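# Untie the bag handles and take out three fruit

## Task

Undo the knot tying the plastic bag's handles together, then move exactly three fruit from the bag onto an uncovered part of the table, leaving every other fruit inside the bag.

## Robot and tools

Robot: two arms, left_arm and right_arm, each with a two-finger gripper. Each gripper's fingers extend along its own +z axis and close along its y axis. The reported end_effector_position is the point between the finger pads, roughly 1 cm short of the fingertips.

Frame: all positions, hand poses and offsets use the scene frame. Its origin sits at table-top height, midway between the arms, a little behind the near table edge. +x points out over the table, +y toward left_arm, +z up. Image left/right does not match arm names. The bases sit at about left_arm (+0.008, +0.305, +0.009) m and right_arm (-0.007, -0.301, +0.011) m. Reported hand positions can be off by a few centimetres, more at long reach.

execute_actions(actions, cameras): actions is a list of actions; each action is a list of up to 15 rows, one per 1/30 s control step; if fewer rows are given, the last one repeats to fill 15. Every row is a single flat list of 14 numbers in [-1, 1] covering both arms: left_arm dx, dy, dz, rx, ry, rz, opening, then right_arm in the same order, even if only one arm should move. dx..rz are an offset, not a pose: measured along scene axes from that arm's Hand target as it was when the action began (every row counts from that same start, not from the prior row). Scale: 1.0 = 0.6 m of translation or 180 degrees of rotation; rx, ry, rz form one rotation vector turning about the Hand target position. Sending the same offset again moves further. Six zeros re-request the current Hand target. opening is absolute, not an offset: +1 fully open (0.093 m gap), -1 closed. cameras: list of names, ["all"], or []; an empty actions list returns images by default.

move(target, speed, blend, opening_speed, grip_force, blocking, cameras): target is one 14-number row laid out as above, or a list of up to 15 such rows; every row is an offset from the Hand targets held when the call starts, not from the previous row. Grippers travel in straight lines and all arrive together; the whole call runs at most 10 s. speed: m/s per path, 0.002 to 2.9, default 0.25 (rotation capped at twice that in rad/s); one value or one per row. blend: corner rounding in metres for lists; 0 stops at each row. opening_speed: how fast the commanded opening changes, per second on the -1..+1 scale, at least 0.2. grip_force: per-pad force cap in newtons, 10 to 50, one value or one per arm; it persists; below full force the fingers close slowly. blocking=false returns after about 0.5 s while the motion continues. Moves do not avoid obstacles or the other arm.

wait(seconds 0 to 10, cameras): lets time pass with commands held. stop(cameras): brakes a running move. zoom_image(camera, region): closer view of one of cam_high, cam_low, cam_left_wrist, cam_right_wrist from the newest images; region [x0, y0, x1, y1] in pixels, origin top-left, at most 504 wide and tall. Images are 896x504. cam_high and cam_low are fixed behind the arms; the wrist cameras ride on the hands. finished_scene(scene): ends the current scene, given as its integer number; irreversible.

Results: end_effector_position (m) and end_effector_quat_wxyz per arm; Hand target (last commanded pose after clipping, the base for the next offsets); Tool commands; grip_measured (motor position on the -1..+1 scale); Joint positions (waist, shoulder, elbow, wrist pitch, wrist yaw, wrist roll in rad, then gap in m); joint torques; Joint velocities (may say within noise or be omitted); a few step readings for action calls. A move adds a move: line: done (within 10 mm and 2 degrees), off_target, moving, held or fault, plus limits such as paced or held. Neither done nor off_target tells you about contact.

Gripping: pads meet near grip_measured -0.94; each millimetre of object width adds about 0.0208. For this task pad force is capped near 25 to 37 N. To grip firmly, command about 0.24 below the width reading (soft or round fruit may need lower); to keep holding, keep sending that number; to release, send well above the width reading. The reading can sit up to 0.02 high. A sudden command far below the width spikes the squeeze briefly.

Motion notes: commanded orientation is clipped to within 40 degrees of the measured one per step. Arms may stop short, sag or tilt; check pose after each move and send the remaining gap as a new offset. A blocked arm keeps pushing until its target is moved back. Route around an arm's own base, not close past it. Joint limits: waist -2.618..3.054, shoulder 0..3.142, elbow 0..3.142, wrist pitch and yaw -1.571..1.571, wrist roll -2.094..2.094.

Avoid: any fruit or the bag leaving the table; dropping or releasing moving items; fast impacts or hard pressing; striking the bar, plate (up to about 3 cm above the table) or rail near the bases; the arms, grippers or wrist cameras touching each other, including one gripper closing on the other's fingers. Holding loads or stretched poses heats motors: MOTOR HOT appears at 75 °C, and at 90 °C that arm folds and stays idle. Time passes while you think, so keep replies efficient.

Each tool is called after "Request:" as name([rows], argument=value, ...), one row to a line, values as JSON.

## Session

Request:
execute_actions(actions=[])

Scene clock: 0.00 s.
left_arm: end_effector_position=(+0.3860, +0.2623, +0.1078) grip_measured=+1.000 end_effector_quat_wxyz=(+0.585, +0.099, +0.801, -0.074) | right_arm: end_effector_position=(+0.3768, -0.3295, +0.0958) grip_measured=+1.000 end_effector_quat_wxyz=(+0.568, +0.052, +0.817, -0.089)
Joint positions: left_arm=[0.01 1.525 0.331 0.87 0.231 0.063 0.093] | right_arm=[-0.009 1.525 0.338 0.851 0.189 0.024 0.093]
Joint velocities: within noise
Joint torques (N m): no reading
Heat: left arm: 49 °C; right arm: 56 °C.
Hand target: left_arm +0.3861, +0.2627, +0.1068; +0.582, +0.099, +0.804, -0.074 | right_arm +0.3786, -0.3309, +0.1007; +0.573, +0.054, +0.813, -0.090
Tool commands: left_gripper/opening=+1.0 right_gripper/opening=+1.0

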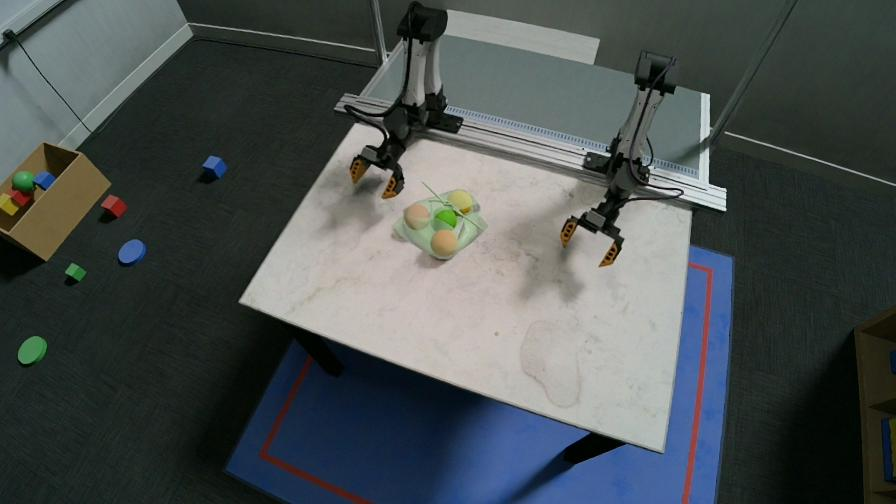

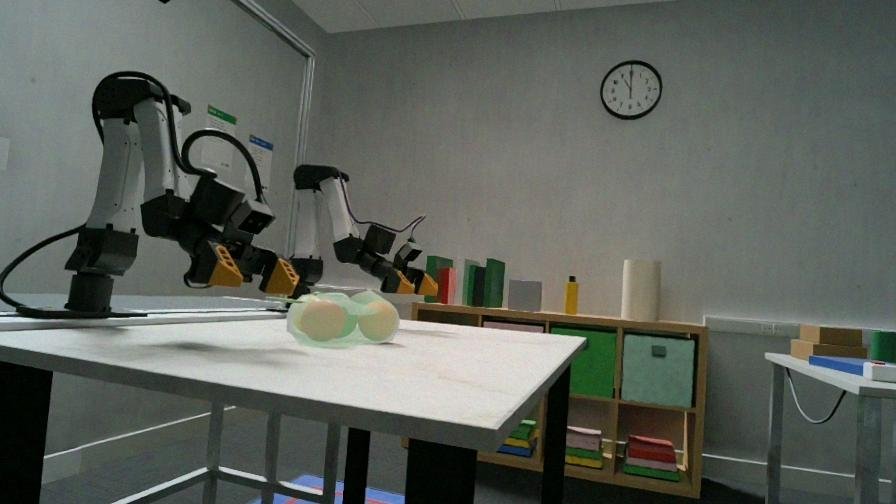

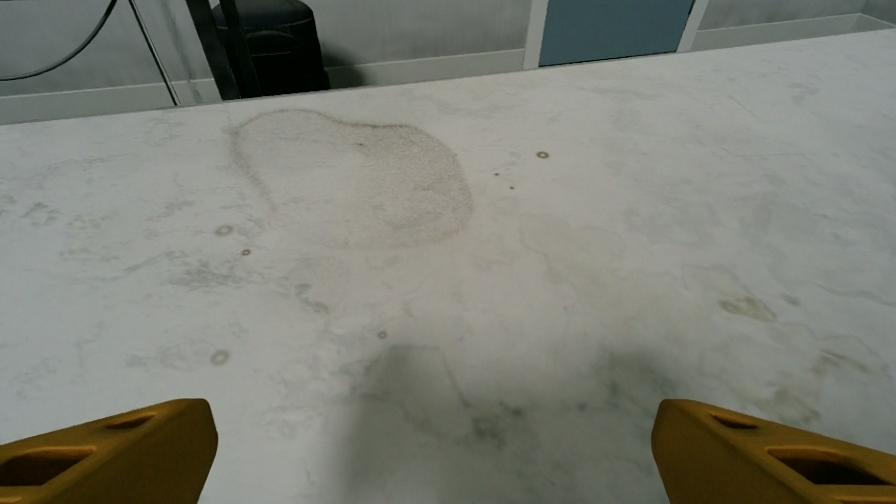

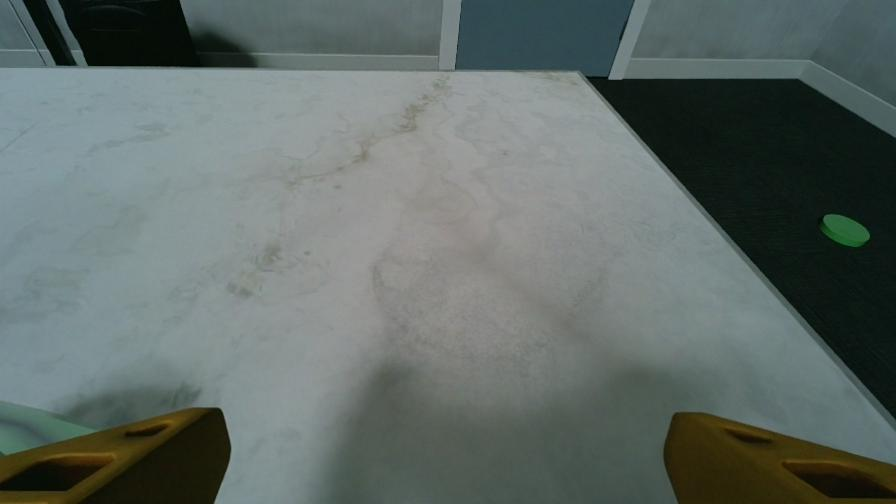

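Request:
zoom_image(camera="cam_high", region=[360, 160, 520, 280])

Request:
zoom_image(camera="cam_low", region=[260, 260, 440, 370])

Scaled by 3.150 from the camera's 896x504 image, which has a finer 1280x720 frame.

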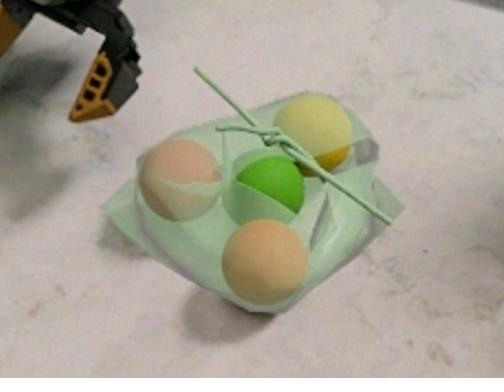

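Scaled by 2.800 from the camera's 896x504 image, which has a finer 1280x720 frame.

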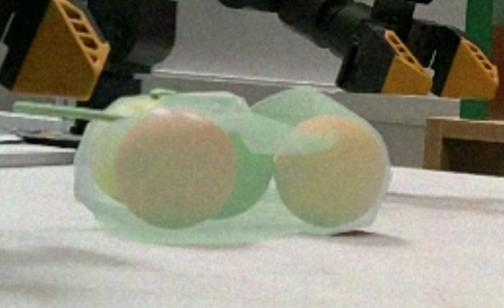

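Request:
move([
  [0,0,0,0,0,0,1,0,0.05,0.237,0.0,0,0,1],
  [0,0,0,0,0,0,1,-0.083,0.402,0.237,0.0505,0.257,0.047,1],
], blend=0.05, cameras=["cam_right_wrist","cam_high"])

Scene clock: 48.27 s.
left_arm: end_effector_position=(+0.3860, +0.2623, +0.1078) grip_measured=+1.000 end_effector_quat_wxyz=(+0.585, +0.099, +0.801, -0.074) | right_arm: end_effector_position=(+0.3287, -0.0929, +0.2386) grip_measured=+1.000 end_effector_quat_wxyz=(+0.210, -0.002, +0.978, -0.006)
Joint positions: left_arm=[0.01 1.525 0.331 0.87 0.231 0.063 0.093] | right_arm=[0.638 1.714 1.841 -1.313 0.24 0.603 0.093]
Joint torques (N m): left_arm=[0.34 -4.74 5.93 2.32 0.05 -0.03] | right_arm=[-0.08 -6.82 11.71 1.13 0.13 0.1]
Heat: left arm: 56 °C; right arm: 60 °C.
Hand target: left_arm +0.3861, +0.2627, +0.1068; +0.582, +0.099, +0.804, -0.074 | right_arm +0.3289, -0.0897, +0.2427; +0.207, +0.000, +0.978, +0.000
Off the commanded pose: left_arm 0.001 m, 0 deg | right_arm 0.005 m, 1 deg.
move: done
camera_calibration:
cam_right_wrist: T_world_to_cam=[[0.0107887, -0.999822, 0.0154981, -0.100281], [-0.999938, -0.0108319, -0.00270547, 0.368137], [0.00287286, -0.0154679, -0.999876, 0.322068], [0, 0, 0, 1]] pos_world=[0.36827, -0.091294, 0.324579]
Images, in order (width x height): cam_high 896x504, cam_right_wrist 896x504.

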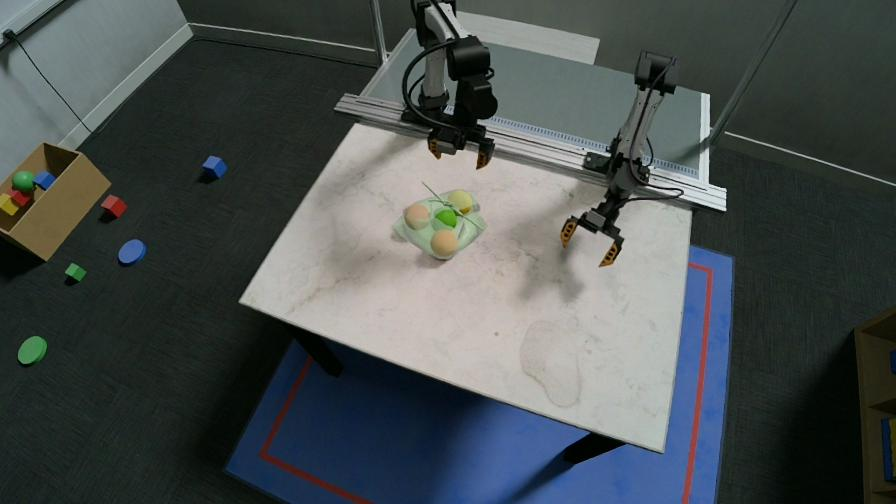

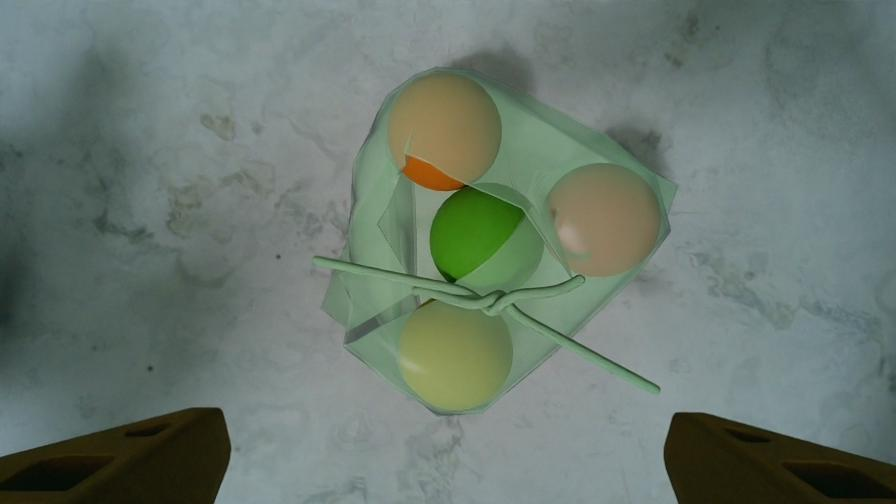

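Request:
zoom_image(camera="cam_right_wrist", region=[290, 220, 690, 420])

Request:
zoom_image(camera="cam_right_wrist", region=[400, 250, 600, 350])

Scaled by 1.260 from the camera's 896x504 image, which has a finer 1280x720 frame.

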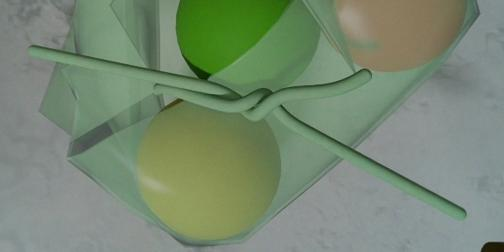

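Scaled by 2.520 from the camera's 896x504 image, which has a finer 1280x720 frame.

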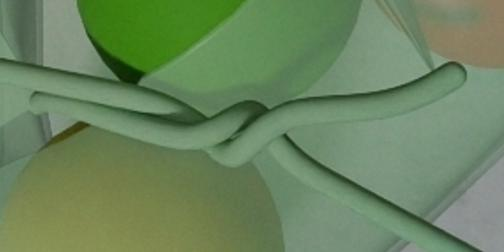

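Request:
move(target=[0,0,0,0,0,0,1,-0.043,-0.052,-0.213,0,0,0,1], cameras=["cam_right_wrist"])

Request:
zoom_image(camera="cam_right_wrist", region=[300, 160, 600, 340])

Scene clock: 120.20 s.
left_arm: end_effector_position=(+0.3860, +0.2623, +0.1078) grip_measured=+1.000 end_effector_quat_wxyz=(+0.585, +0.099, +0.801, -0.074) | right_arm: end_effector_position=(+0.3043, -0.1182, +0.1102) grip_measured=+1.000 end_effector_quat_wxyz=(+0.201, -0.001, +0.979, -0.009)
Joint positions: left_arm=[0.01 1.525 0.331 0.87 0.231 0.063 0.093] | right_arm=[0.625 1.568 1.167 -0.801 0.231 0.597 0.093]
Joint torques (N m): left_arm=[0.36 -4.77 5.96 2.32 0.05 -0.01] | right_arm=[-0.83 -9.69 7.27 1.45 0.11 -0.05]
Heat: left arm: 57 °C; right arm: 64 °C.
Hand target: left_arm +0.3861, +0.2627, +0.1068; +0.582, +0.099, +0.804, -0.074 | right_arm +0.3032, -0.1208, +0.1151; +0.208, +0.000, +0.978, +0.000
Off the commanded pose: left_arm 0.001 m, 0 deg | right_arm 0.006 m, 1 deg.
move: done
camera_calibration:
cam_right_wrist: T_world_to_cam=[[0.00735539, -0.999745, 0.0213664, -0.122883], [-0.999866, -0.00704036, 0.0147819, 0.341599], [-0.0146277, -0.0214722, -0.999662, 0.19799], [0, 0, 0, 1]] pos_world=[0.345354, -0.116195, 0.1955]
Images, in order (width x height): cam_right_wrist 896x504.

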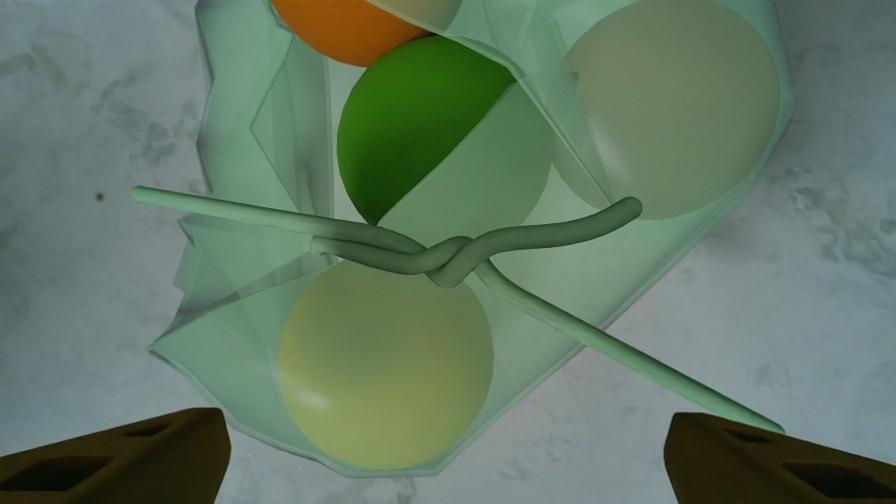

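Scaled by 1.680 from the camera's 896x504 image, which has a finer 1280x720 frame.

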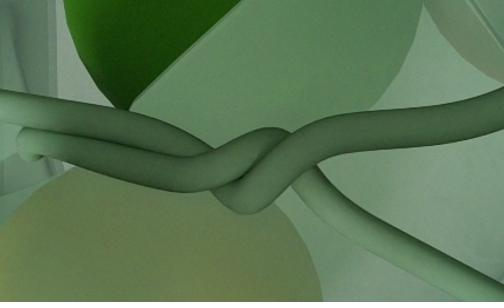

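Request:
move([
  [0,0,0,0,0,0,1,-0.08,-0.1,0.23,0,0,0,1],
  [-0.127,-0.28,0.03,-0.0513,-0.0698,-0.2529,1,-0.08,-0.1,0.23,0,0,0,1],
], blend=0.03, cameras=["cam_left_wrist","cam_right_wrist"])

Request:
zoom_image(camera="cam_left_wrist", region=[300, 100, 720, 336])

Scene clock: 249.40 s.
left_arm: end_effector_position=(+0.3085, +0.0979, +0.1250) grip_measured=+1.000 end_effector_quat_wxyz=(+0.600, +0.361, +0.630, -0.337) | right_arm: end_effector_position=(+0.2567, -0.1792, +0.2427) grip_measured=+1.000 end_effector_quat_wxyz=(+0.201, -0.001, +0.979, -0.007)
Joint positions: left_arm=[-0.261 1.797 0.272 1.455 0.751 0.045 0.093] | right_arm=[0.514 1.317 1.467 -1.328 0.188 0.492 0.093]
Joint torques (N m): left_arm=[-0.09 -4.14 5.08 2.27 0.18 -0.12] | right_arm=[-0.81 -5.2 11.37 1.16 0.05 -0.06]
Heat: left arm: 59 °C; right arm: 58 °C.
Hand target: left_arm +0.3098, +0.0947, +0.1248; +0.597, +0.362, +0.628, -0.344 | right_arm +0.2551, -0.1808, +0.2530; +0.207, +0.000, +0.978, +0.000
Off the commanded pose: left_arm 0.003 m, 1 deg | right_arm 0.011 m, 1 deg.
move: off_target (right_arm)
camera_calibration:
cam_left_wrist: T_world_to_cam=[[-0.861759, -0.507128, -0.0138734, 0.3164], [-0.224972, 0.406517, -0.885512, 0.180038], [0.454708, -0.759977, -0.464409, 0.0811208], [0, 0, 0, 1]] pos_world=[0.276278, 0.148917, 0.201489]
cam_right_wrist: T_world_to_cam=[[0.0070004, -0.999808, 0.0182751, -0.185637], [-0.999873, -0.00673664, 0.0144548, 0.291778], [-0.0143289, -0.018374, -0.999729, 0.328913], [0, 0, 0, 1]] pos_world=[0.297754, -0.177592, 0.327999]
Images, in order (width x height): cam_left_wrist 896x504, cam_right_wrist 896x504.

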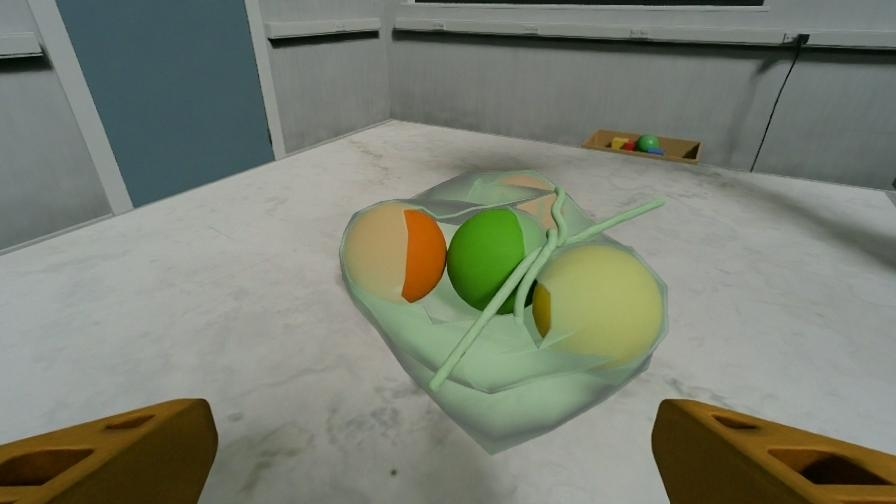

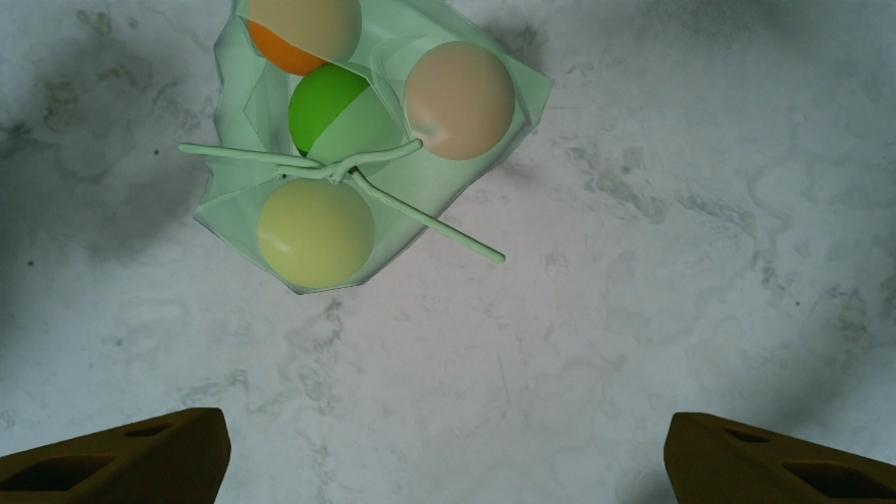

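Scaled by 1.200 from the camera's 896x504 image, which has a finer 1280x720 frame.

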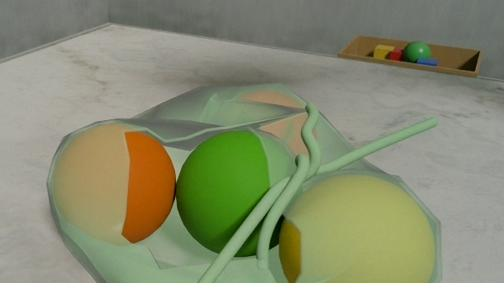

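Request:
move(target=[0,0,0,0,0,0,1,0.157,0.06,-0.165,-0.0673,0.0565,0.5524,-0.42], cameras=["cam_left_wrist","cam_right_wrist"])

Scene clock: 288.77 s.
left_arm: end_effector_position=(+0.3084, +0.0978, +0.1252) grip_measured=+1.000 end_effector_quat_wxyz=(+0.600, +0.361, +0.630, -0.337) | right_arm: end_effector_position=(+0.3474, -0.1447, +0.1516) grip_measured=-0.419 end_effector_quat_wxyz=(-0.058, +0.762, -0.642, -0.063)
Joint positions: left_arm=[-0.261 1.797 0.272 1.456 0.752 0.044 0.093] | right_arm=[0.308 1.929 1.825 -1.395 -0.2 -1.421 0.025]
Joint torques (N m): left_arm=[-0.08 -4.15 5.15 2.24 0.15 -0.13] | right_arm=[-0.57 -7.92 11.26 0.33 -0.21 -0.1]
Heat: left arm: 57 °C; right arm: 65 °C.
Hand target: left_arm +0.3098, +0.0947, +0.1248; +0.596, +0.362, +0.628, -0.344 | right_arm +0.3494, -0.1449, +0.1540; -0.056, +0.763, -0.640, -0.067
Off the commanded pose: left_arm 0.003 m, 1 deg | right_arm 0.003 m, 1 deg.
move: done
camera_calibration:
cam_left_wrist: T_world_to_cam=[[-0.861927, -0.506839, -0.0140053, 0.316432], [-0.224489, 0.406241, -0.885761, 0.180084], [0.454627, -0.760317, -0.46393, 0.0811437], [0, 0, 0, 1]] pos_world=[0.276278, 0.148918, 0.201588]
cam_right_wrist: T_world_to_cam=[[0.983834, 0.178836, 0.00940007, -0.317414], [0.171015, -0.953797, 0.247034, -0.195062], [0.0531442, -0.241433, -0.968961, 0.179387], [0, 0, 0, 1]] pos_world=[0.336108, -0.0859743, 0.224989]
Images, in order (width x height): cam_left_wrist 896x504, cam_right_wrist 896x504.

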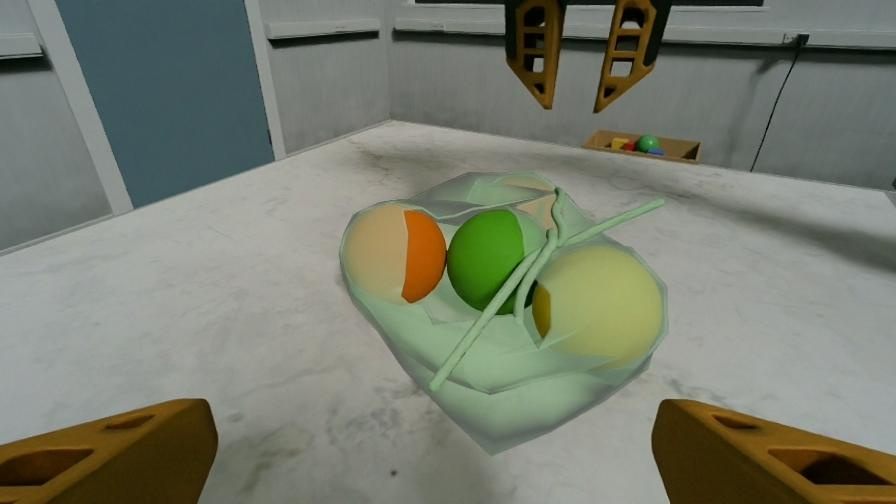

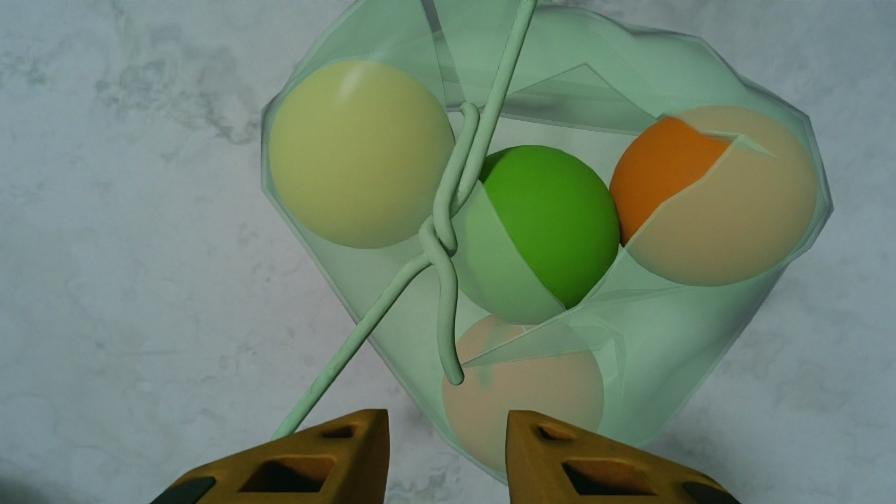

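Request:
move(target=[0,0,0,0,0,0,1,0.002,-0.002,-0.145,0,0,0,-0.42], speed=0.12, cameras=["cam_left_wrist","cam_right_wrist"])

Request:
zoom_image(camera="cam_left_wrist", region=[400, 100, 720, 280])

Scene clock: 307.90 s.
left_arm: end_effector_position=(+0.3084, +0.0978, +0.1252) grip_measured=+1.000 end_effector_quat_wxyz=(+0.600, +0.361, +0.630, -0.337) | right_arm: end_effector_position=(+0.3518, -0.1459, +0.0745) grip_measured=-0.419 end_effector_quat_wxyz=(-0.060, +0.763, -0.641, -0.061)
Joint positions: left_arm=[-0.261 1.797 0.272 1.456 0.752 0.044 0.093] | right_arm=[0.308 1.956 1.555 -1.093 -0.2 -1.422 0.025]
Joint torques (N m): left_arm=[-0.06 -4.1 5.09 2.24 0.15 -0.12] | right_arm=[-0.27 -8.68 6.95 0.76 -0.17 -0.03]
Heat: left arm: 57 °C; right arm: 64 °C.
Hand target: left_arm +0.3098, +0.0947, +0.1248; +0.596, +0.362, +0.628, -0.344 | right_arm +0.3506, -0.1460, +0.0671; -0.057, +0.763, -0.640, -0.067
Off the commanded pose: left_arm 0.003 m, 1 deg | right_arm 0.008 m, 1 deg.
move: done
camera_calibration:
cam_left_wrist: T_world_to_cam=[[-0.861927, -0.506839, -0.0140053, 0.316432], [-0.224489, 0.406241, -0.885761, 0.180084], [0.454627, -0.760317, -0.46393, 0.0811437], [0, 0, 0, 1]] pos_world=[0.276278, 0.148918, 0.201588]
cam_right_wrist: T_world_to_cam=[[0.983608, 0.179745, 0.0144126, -0.321081], [0.170724, -0.954005, 0.246431, -0.17781], [0.0580443, -0.239931, -0.969053, 0.102723], [0, 0, 0, 1]] pos_world=[0.340212, -0.087273, 0.147989]
Images, in order (width x height): cam_left_wrist 896x504, cam_right_wrist 896x504.

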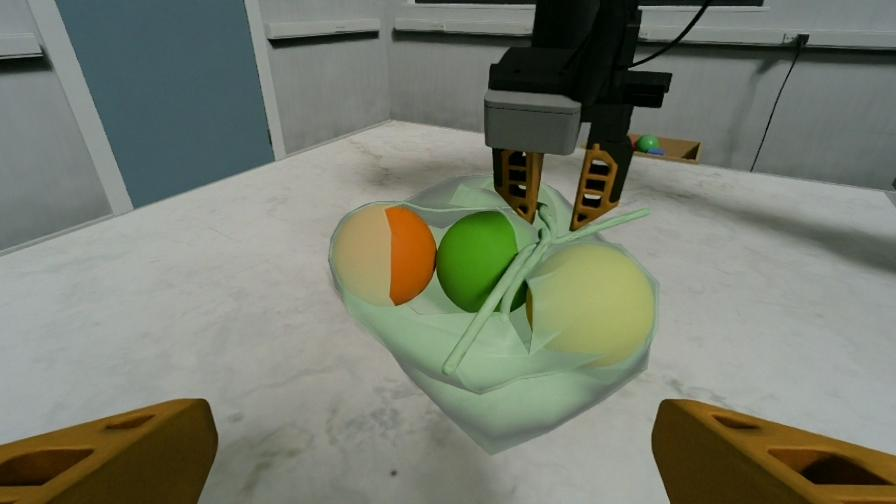

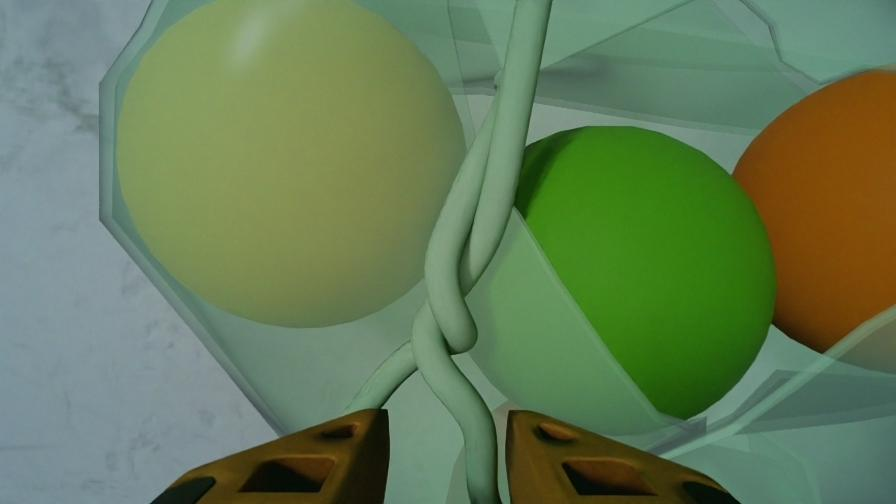

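Scaled by 1.575 from the camera's 896x504 image, which has a finer 1280x720 frame.

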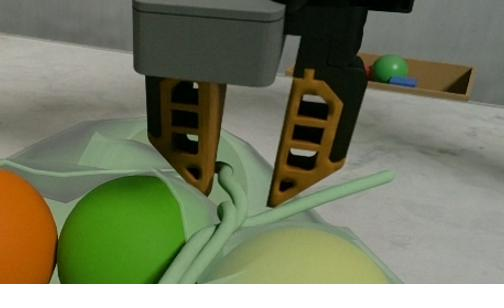

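Request:
move(target=[0,0,0,0,0,0,1,0.0,0,-0.015,0,0,0,-0.42], speed=0.1, cameras=["cam_left_wrist","cam_right_wrist"])

Request:
zoom_image(camera="cam_left_wrist", region=[400, 100, 720, 280])

Scene clock: 322.40 s.
left_arm: end_effector_position=(+0.3084, +0.0978, +0.1252) grip_measured=+1.000 end_effector_quat_wxyz=(+0.600, +0.361, +0.630, -0.337) | right_arm: end_effector_position=(+0.3526, -0.1459, +0.0694) grip_measured=-0.419 end_effector_quat_wxyz=(-0.063, +0.763, -0.641, -0.059)
Joint positions: left_arm=[-0.261 1.797 0.272 1.456 0.752 0.044 0.093] | right_arm=[0.308 1.956 1.534 -1.065 -0.2 -1.422 0.025]
Joint torques (N m): left_arm=[-0.08 -4.11 5.12 2.24 0.15 -0.12] | right_arm=[-0.18 -7.99 6.56 0.84 -0.22 -0.02]
Heat: left arm: 57 °C; right arm: 61 °C.
Hand target: left_arm +0.3098, +0.0947, +0.1248; +0.596, +0.362, +0.628, -0.344 | right_arm +0.3506, -0.1460, +0.0581; -0.057, +0.763, -0.640, -0.067
Off the commanded pose: left_arm 0.003 m, 1 deg | right_arm 0.012 m, 1 deg.
move: off_target (right_arm)
camera_calibration:
cam_left_wrist: T_world_to_cam=[[-0.861927, -0.506839, -0.0140053, 0.316432], [-0.224489, 0.406241, -0.885761, 0.180084], [0.454627, -0.760317, -0.46393, 0.0811437], [0, 0, 0, 1]] pos_world=[0.276278, 0.148918, 0.201588]
cam_right_wrist: T_world_to_cam=[[0.98344, 0.179896, 0.0219955, -0.322186], [0.169124, -0.954557, 0.245395, -0.176133], [0.0651416, -0.237611, -0.969174, 0.0955251], [0, 0, 0, 1]] pos_world=[0.340417, -0.0874715, 0.142889]
Images, in order (width x height): cam_left_wrist 896x504, cam_right_wrist 896x504.

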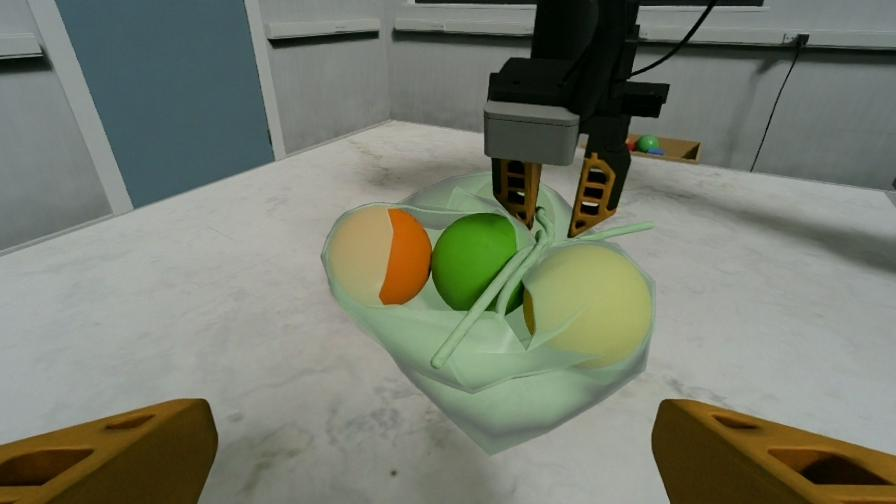

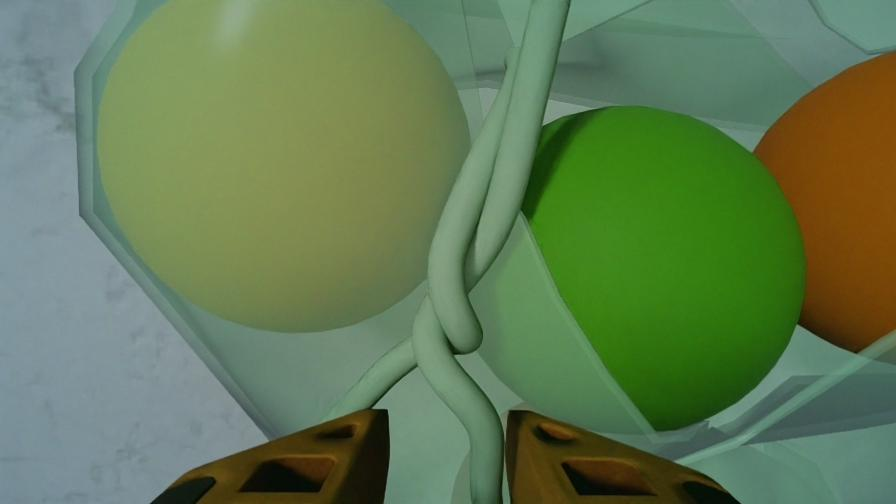

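Scaled by 1.575 from the camera's 896x504 image, which has a finer 1280x720 frame.

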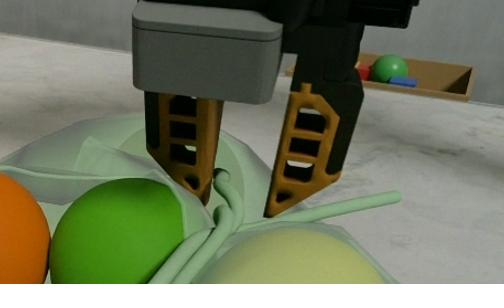

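Request:
move(target=[0,0,0,0,0,0,1,0.003,0,0.017,0,0,0,-1], opening_speed=0.6, cameras=["cam_left_wrist","cam_right_wrist"])

Request:
zoom_image(camera="cam_left_wrist", region=[400, 100, 720, 280])

Scene clock: 339.73 s.
left_arm: end_effector_position=(+0.3084, +0.0978, +0.1252) grip_measured=+1.000 end_effector_quat_wxyz=(+0.600, +0.361, +0.630, -0.337) | right_arm: end_effector_position=(+0.3529, -0.1457, +0.0694) grip_measured=-0.914 end_effector_quat_wxyz=(-0.064, +0.763, -0.641, -0.059)
Joint positions: left_arm=[-0.261 1.797 0.272 1.456 0.752 0.044 0.093] | right_arm=[0.308 1.956 1.534 -1.063 -0.2 -1.422 0.001]
Joint torques (N m): left_arm=[-0.08 -4.12 5.05 2.25 0.13 -0.12] | right_arm=[-0.29 -8.16 10.35 0.33 -0.23 -0.06]
Heat: left arm: 57 °C; right arm: 60 °C.
Hand target: left_arm +0.3098, +0.0947, +0.1248; +0.596, +0.362, +0.628, -0.344 | right_arm +0.3524, -0.1460, +0.0683; -0.057, +0.763, -0.640, -0.067
Off the commanded pose: left_arm 0.003 m, 1 deg | right_arm 0.001 m, 1 deg.
move: done
camera_calibration:
cam_left_wrist: T_world_to_cam=[[-0.861927, -0.506839, -0.0140053, 0.316432], [-0.224489, 0.406241, -0.885761, 0.180084], [0.454627, -0.760317, -0.46393, 0.0811437], [0, 0, 0, 1]] pos_world=[0.276278, 0.148918, 0.201588]
cam_right_wrist: T_world_to_cam=[[0.983396, 0.179943, 0.0234948, -0.322597], [0.16883, -0.954671, 0.245155, -0.175947], [0.0665437, -0.237118, -0.969199, 0.095105], [0, 0, 0, 1]] pos_world=[0.340617, -0.0873711, 0.142889]
Images, in order (width x height): cam_left_wrist 896x504, cam_right_wrist 896x504.

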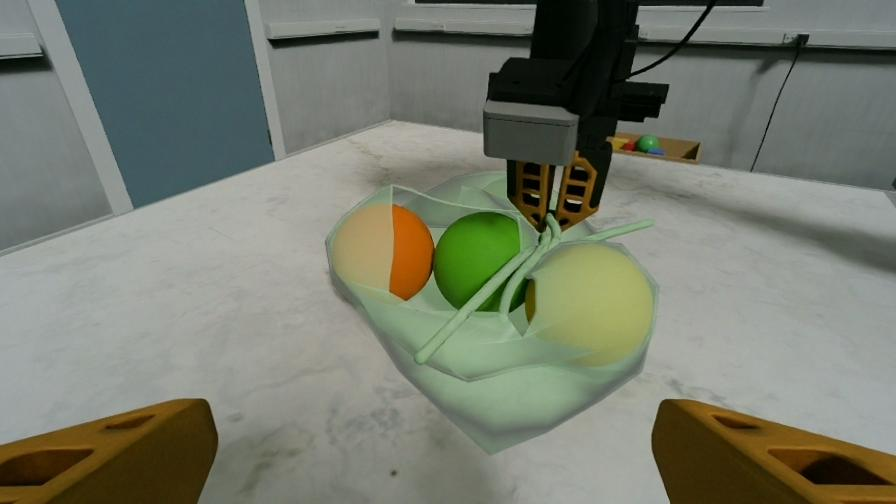

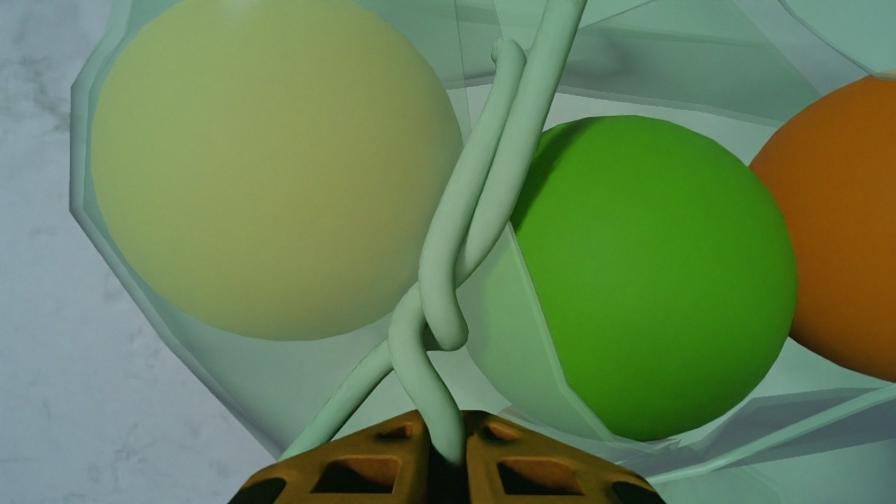

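Scaled by 1.575 from the camera's 896x504 image, which has a finer 1280x720 frame.

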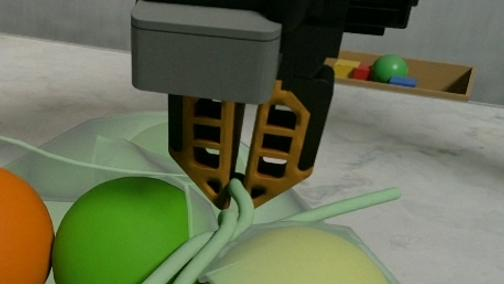

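Request:
move(target=[0,0,0,0,0,0,1,0.003,-0.05,0.05,0,0,0,-1], speed=0.08, cameras=["cam_left_wrist","cam_right_wrist"])

Request:
zoom_image(camera="cam_left_wrist", region=[400, 100, 720, 280])

Scene clock: 347.27 s.
left_arm: end_effector_position=(+0.3084, +0.0978, +0.1252) grip_measured=+1.000 end_effector_quat_wxyz=(+0.600, +0.361, +0.630, -0.337) | right_arm: end_effector_position=(+0.3509, -0.1757, +0.0827) grip_measured=-0.914 end_effector_quat_wxyz=(-0.043, +0.763, -0.642, -0.071)
Joint positions: left_arm=[-0.261 1.797 0.272 1.456 0.752 0.044 0.093] | right_arm=[0.233 1.956 1.585 -1.178 -0.201 -1.503 0.001]
Joint torques (N m): left_arm=[-0.09 -4.14 5.07 2.27 0.16 -0.12] | right_arm=[-0.75 -11.84 11.07 0.16 -0.25 -0.09]
Heat: left arm: 57 °C; right arm: 61 °C.
Hand target: left_arm +0.3098, +0.0947, +0.1248; +0.596, +0.362, +0.628, -0.344 | right_arm +0.3542, -0.1760, +0.0982; -0.057, +0.763, -0.640, -0.067
Off the commanded pose: left_arm 0.003 m, 1 deg | right_arm 0.016 m, 2 deg.
move: off_target (right_arm)
camera_calibration:
cam_left_wrist: T_world_to_cam=[[-0.861927, -0.506839, -0.0140053, 0.316432], [-0.224489, 0.406241, -0.885761, 0.180084], [0.454627, -0.760317, -0.46393, 0.0811437], [0, 0, 0, 1]] pos_world=[0.276278, 0.148918, 0.201588]
cam_right_wrist: T_world_to_cam=[[0.982998, 0.182097, -0.0235625, -0.311157], [0.182076, -0.950116, 0.253235, -0.212044], [0.0237263, -0.25322, -0.967118, 0.113044], [0, 0, 0, 1]] pos_world=[0.341793, -0.11618, 0.155692]
Images, in order (width x height): cam_left_wrist 896x504, cam_right_wrist 896x504.

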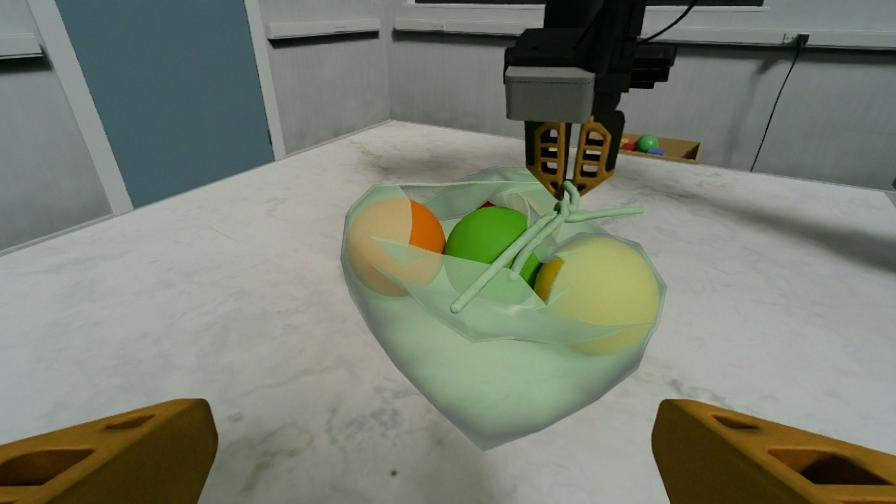

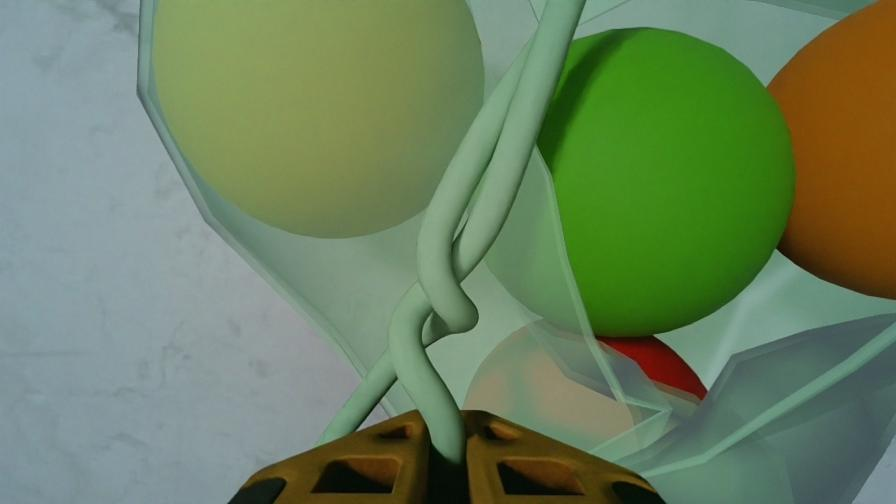

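Scaled by 1.575 from the camera's 896x504 image, which has a finer 1280x720 frame.

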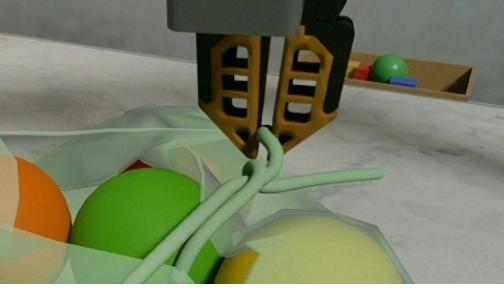

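Request:
move(target=[0,0,0,0,0,0,1,0.0,-0.05,0.04,0,0,0,-1], speed=0.08, cameras=["cam_left_wrist","cam_right_wrist"])

Request:
zoom_image(camera="cam_left_wrist", region=[400, 100, 720, 280])

Scene clock: 362.30 s.
left_arm: end_effector_position=(+0.3084, +0.0978, +0.1252) grip_measured=+1.000 end_effector_quat_wxyz=(+0.600, +0.361, +0.630, -0.337) | right_arm: end_effector_position=(+0.3521, -0.2052, +0.1019) grip_measured=-0.914 end_effector_quat_wxyz=(-0.039, +0.762, -0.642, -0.076)
Joint positions: left_arm=[-0.261 1.797 0.272 1.456 0.752 0.044 0.093] | right_arm=[0.151 1.946 1.642 -1.276 -0.204 -1.587 0.001]
Joint torques (N m): left_arm=[-0.08 -4.14 5.14 2.25 0.15 -0.12] | right_arm=[-0.75 -12.98 10.89 0.1 -0.29 -0.08]
Heat: left arm: 57 °C; right arm: 63 °C.
Hand target: left_arm +0.3098, +0.0947, +0.1248; +0.596, +0.362, +0.628, -0.344 | right_arm +0.3542, -0.2059, +0.1224; -0.057, +0.763, -0.640, -0.067
Off the commanded pose: left_arm 0.003 m, 1 deg | right_arm 0.020 m, 2 deg.
move: off_target (right_arm)
camera_calibration:
cam_left_wrist: T_world_to_cam=[[-0.861927, -0.506839, -0.0140053, 0.316432], [-0.224489, 0.406241, -0.885761, 0.180084], [0.454627, -0.760317, -0.46393, 0.0811437], [0, 0, 0, 1]] pos_world=[0.276278, 0.148918, 0.201588]
cam_right_wrist: T_world_to_cam=[[0.982521, 0.182428, -0.0370492, -0.304932], [0.185854, -0.950075, 0.250629, -0.2461], [0.0105221, -0.253134, -0.967374, 0.128807], [0, 0, 0, 1]] pos_world=[0.343985, -0.14558, 0.174987]
Images, in order (width x height): cam_left_wrist 896x504, cam_right_wrist 896x504.

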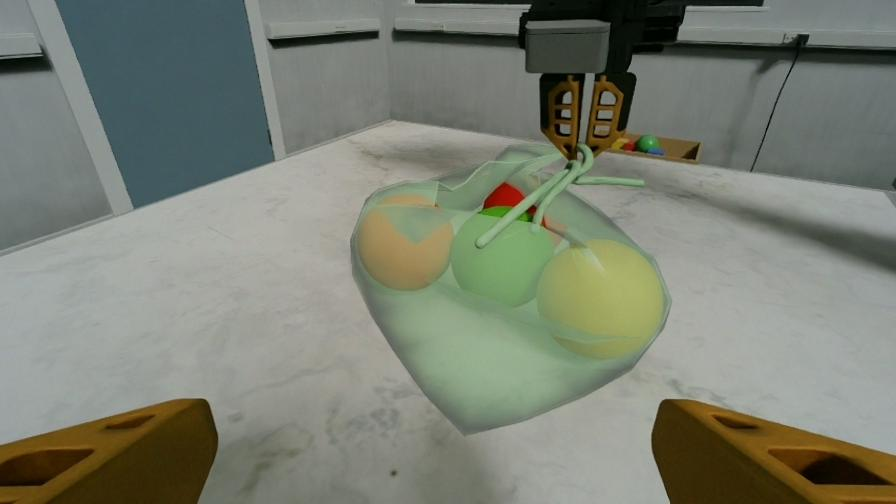

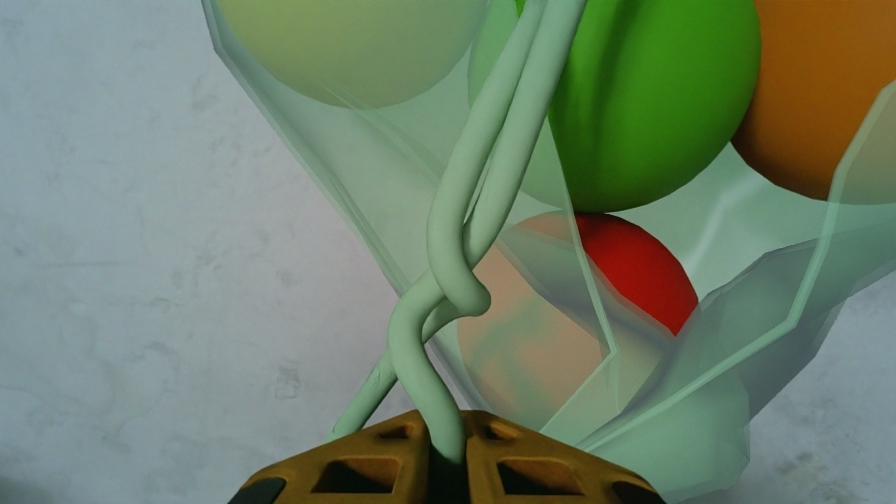

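Scaled by 1.575 from the camera's 896x504 image, which has a finer 1280x720 frame.

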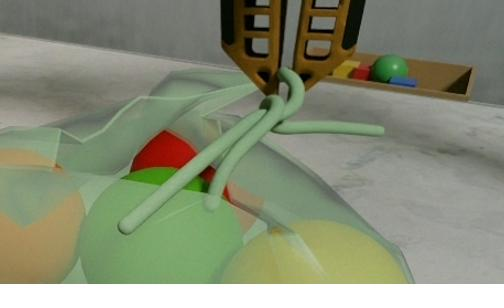

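Request:
move(target=[0,0,0,0,0,0,1,0.0,0.043,-0.032,0.1948,0.0004,-0.1075,-1], speed=0.15, cameras=["cam_left_wrist","cam_right_wrist","cam_high"])

Request:
zoom_image(camera="cam_left_wrist", region=[400, 100, 720, 280])

Scene clock: 448.30 s.
left_arm: end_effector_position=(+0.3084, +0.0978, +0.1252) grip_measured=+1.000 end_effector_quat_wxyz=(+0.600, +0.361, +0.630, -0.337) | right_arm: end_effector_position=(+0.3541, -0.1782, +0.0931) grip_measured=-0.914 end_effector_quat_wxyz=(+0.277, -0.597, +0.709, +0.252)
Joint positions: left_arm=[-0.261 1.797 0.272 1.456 0.752 0.044 0.093] | right_arm=[-0.014 1.84 1.267 -0.844 -0.803 -1.348 0.001]
Joint torques (N m): left_arm=[-0.03 -4.16 5.09 2.25 0.16 -0.12] | right_arm=[-0.94 -12.22 6.42 0.94 -0.61 0.06]
Heat: left arm: 57 °C; right arm: 64 °C.
Hand target: left_arm +0.3098, +0.0947, +0.1248; +0.596, +0.362, +0.628, -0.344 | right_arm +0.3542, -0.1802, +0.1030; +0.293, -0.594, +0.708, +0.246
Off the commanded pose: left_arm 0.003 m, 1 deg | right_arm 0.010 m, 2 deg.
move: done
camera_calibration:
cam_left_wrist: T_world_to_cam=[[-0.861927, -0.506839, -0.0140053, 0.316432], [-0.224489, 0.406241, -0.885761, 0.180084], [0.454627, -0.760317, -0.46393, 0.0811437], [0, 0, 0, 1]] pos_world=[0.276278, 0.148918, 0.201588]
cam_right_wrist: T_world_to_cam=[[0.987961, -0.153329, -0.0205543, -0.375406], [-0.151121, -0.928132, -0.340197, -0.0404325], [0.0330848, 0.339207, -0.94013, 0.22222], [0, 0, 0, 1]] pos_world=[0.357425, -0.170466, 0.187445]
Images, in order (width x height): cam_high 896x504, cam_left_wrist 896x504, cam_right_wrist 896x504.

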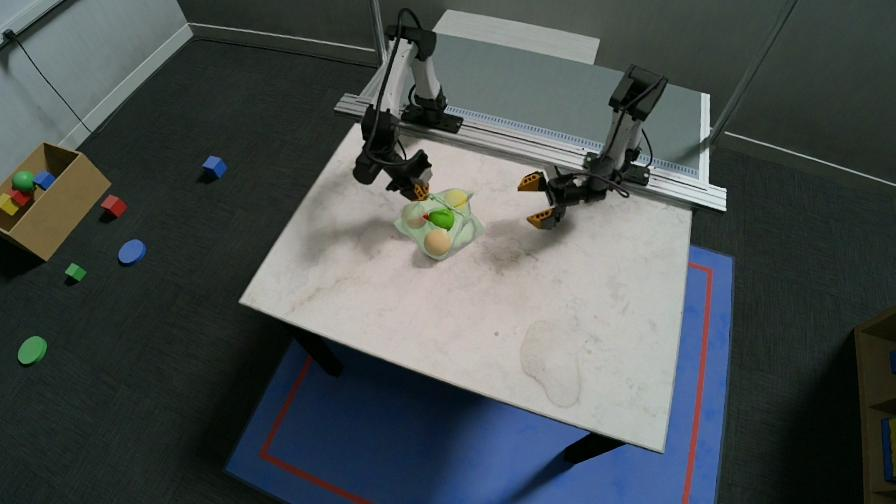

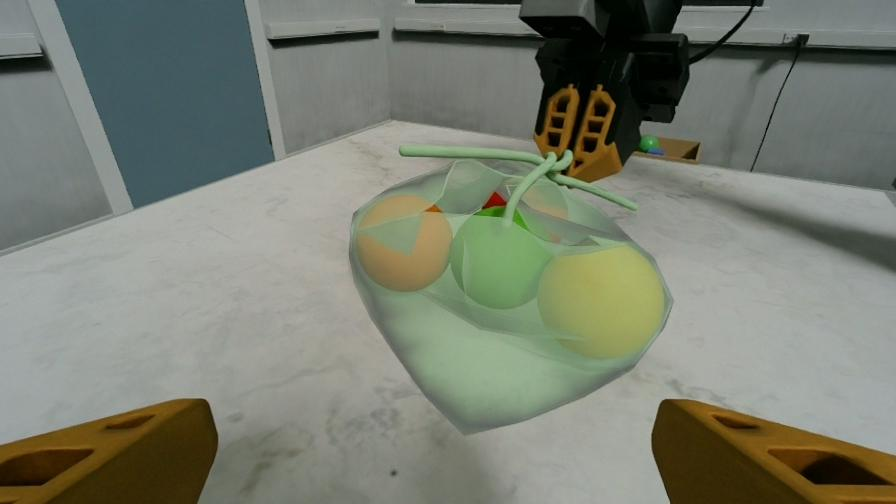

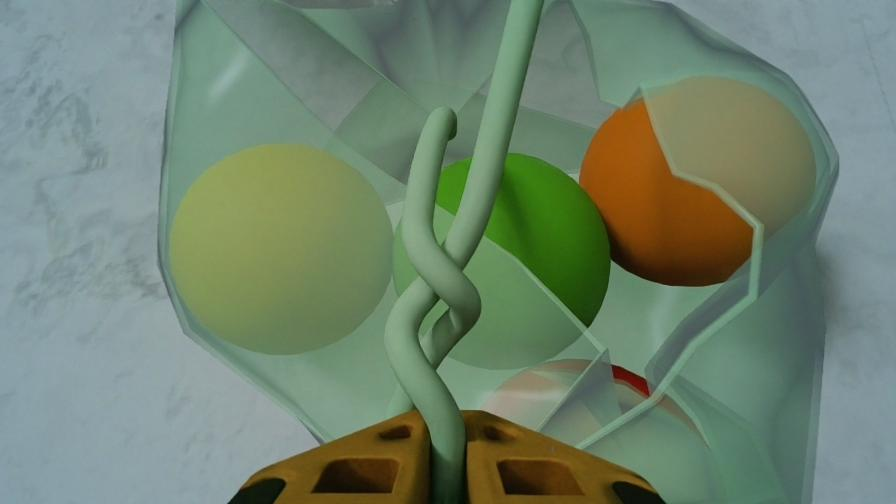

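Scaled by 1.575 from the camera's 896x504 image, which has a finer 1280x720 frame.

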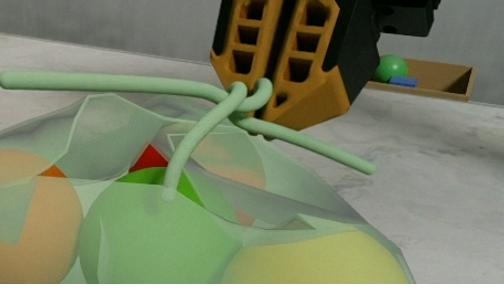

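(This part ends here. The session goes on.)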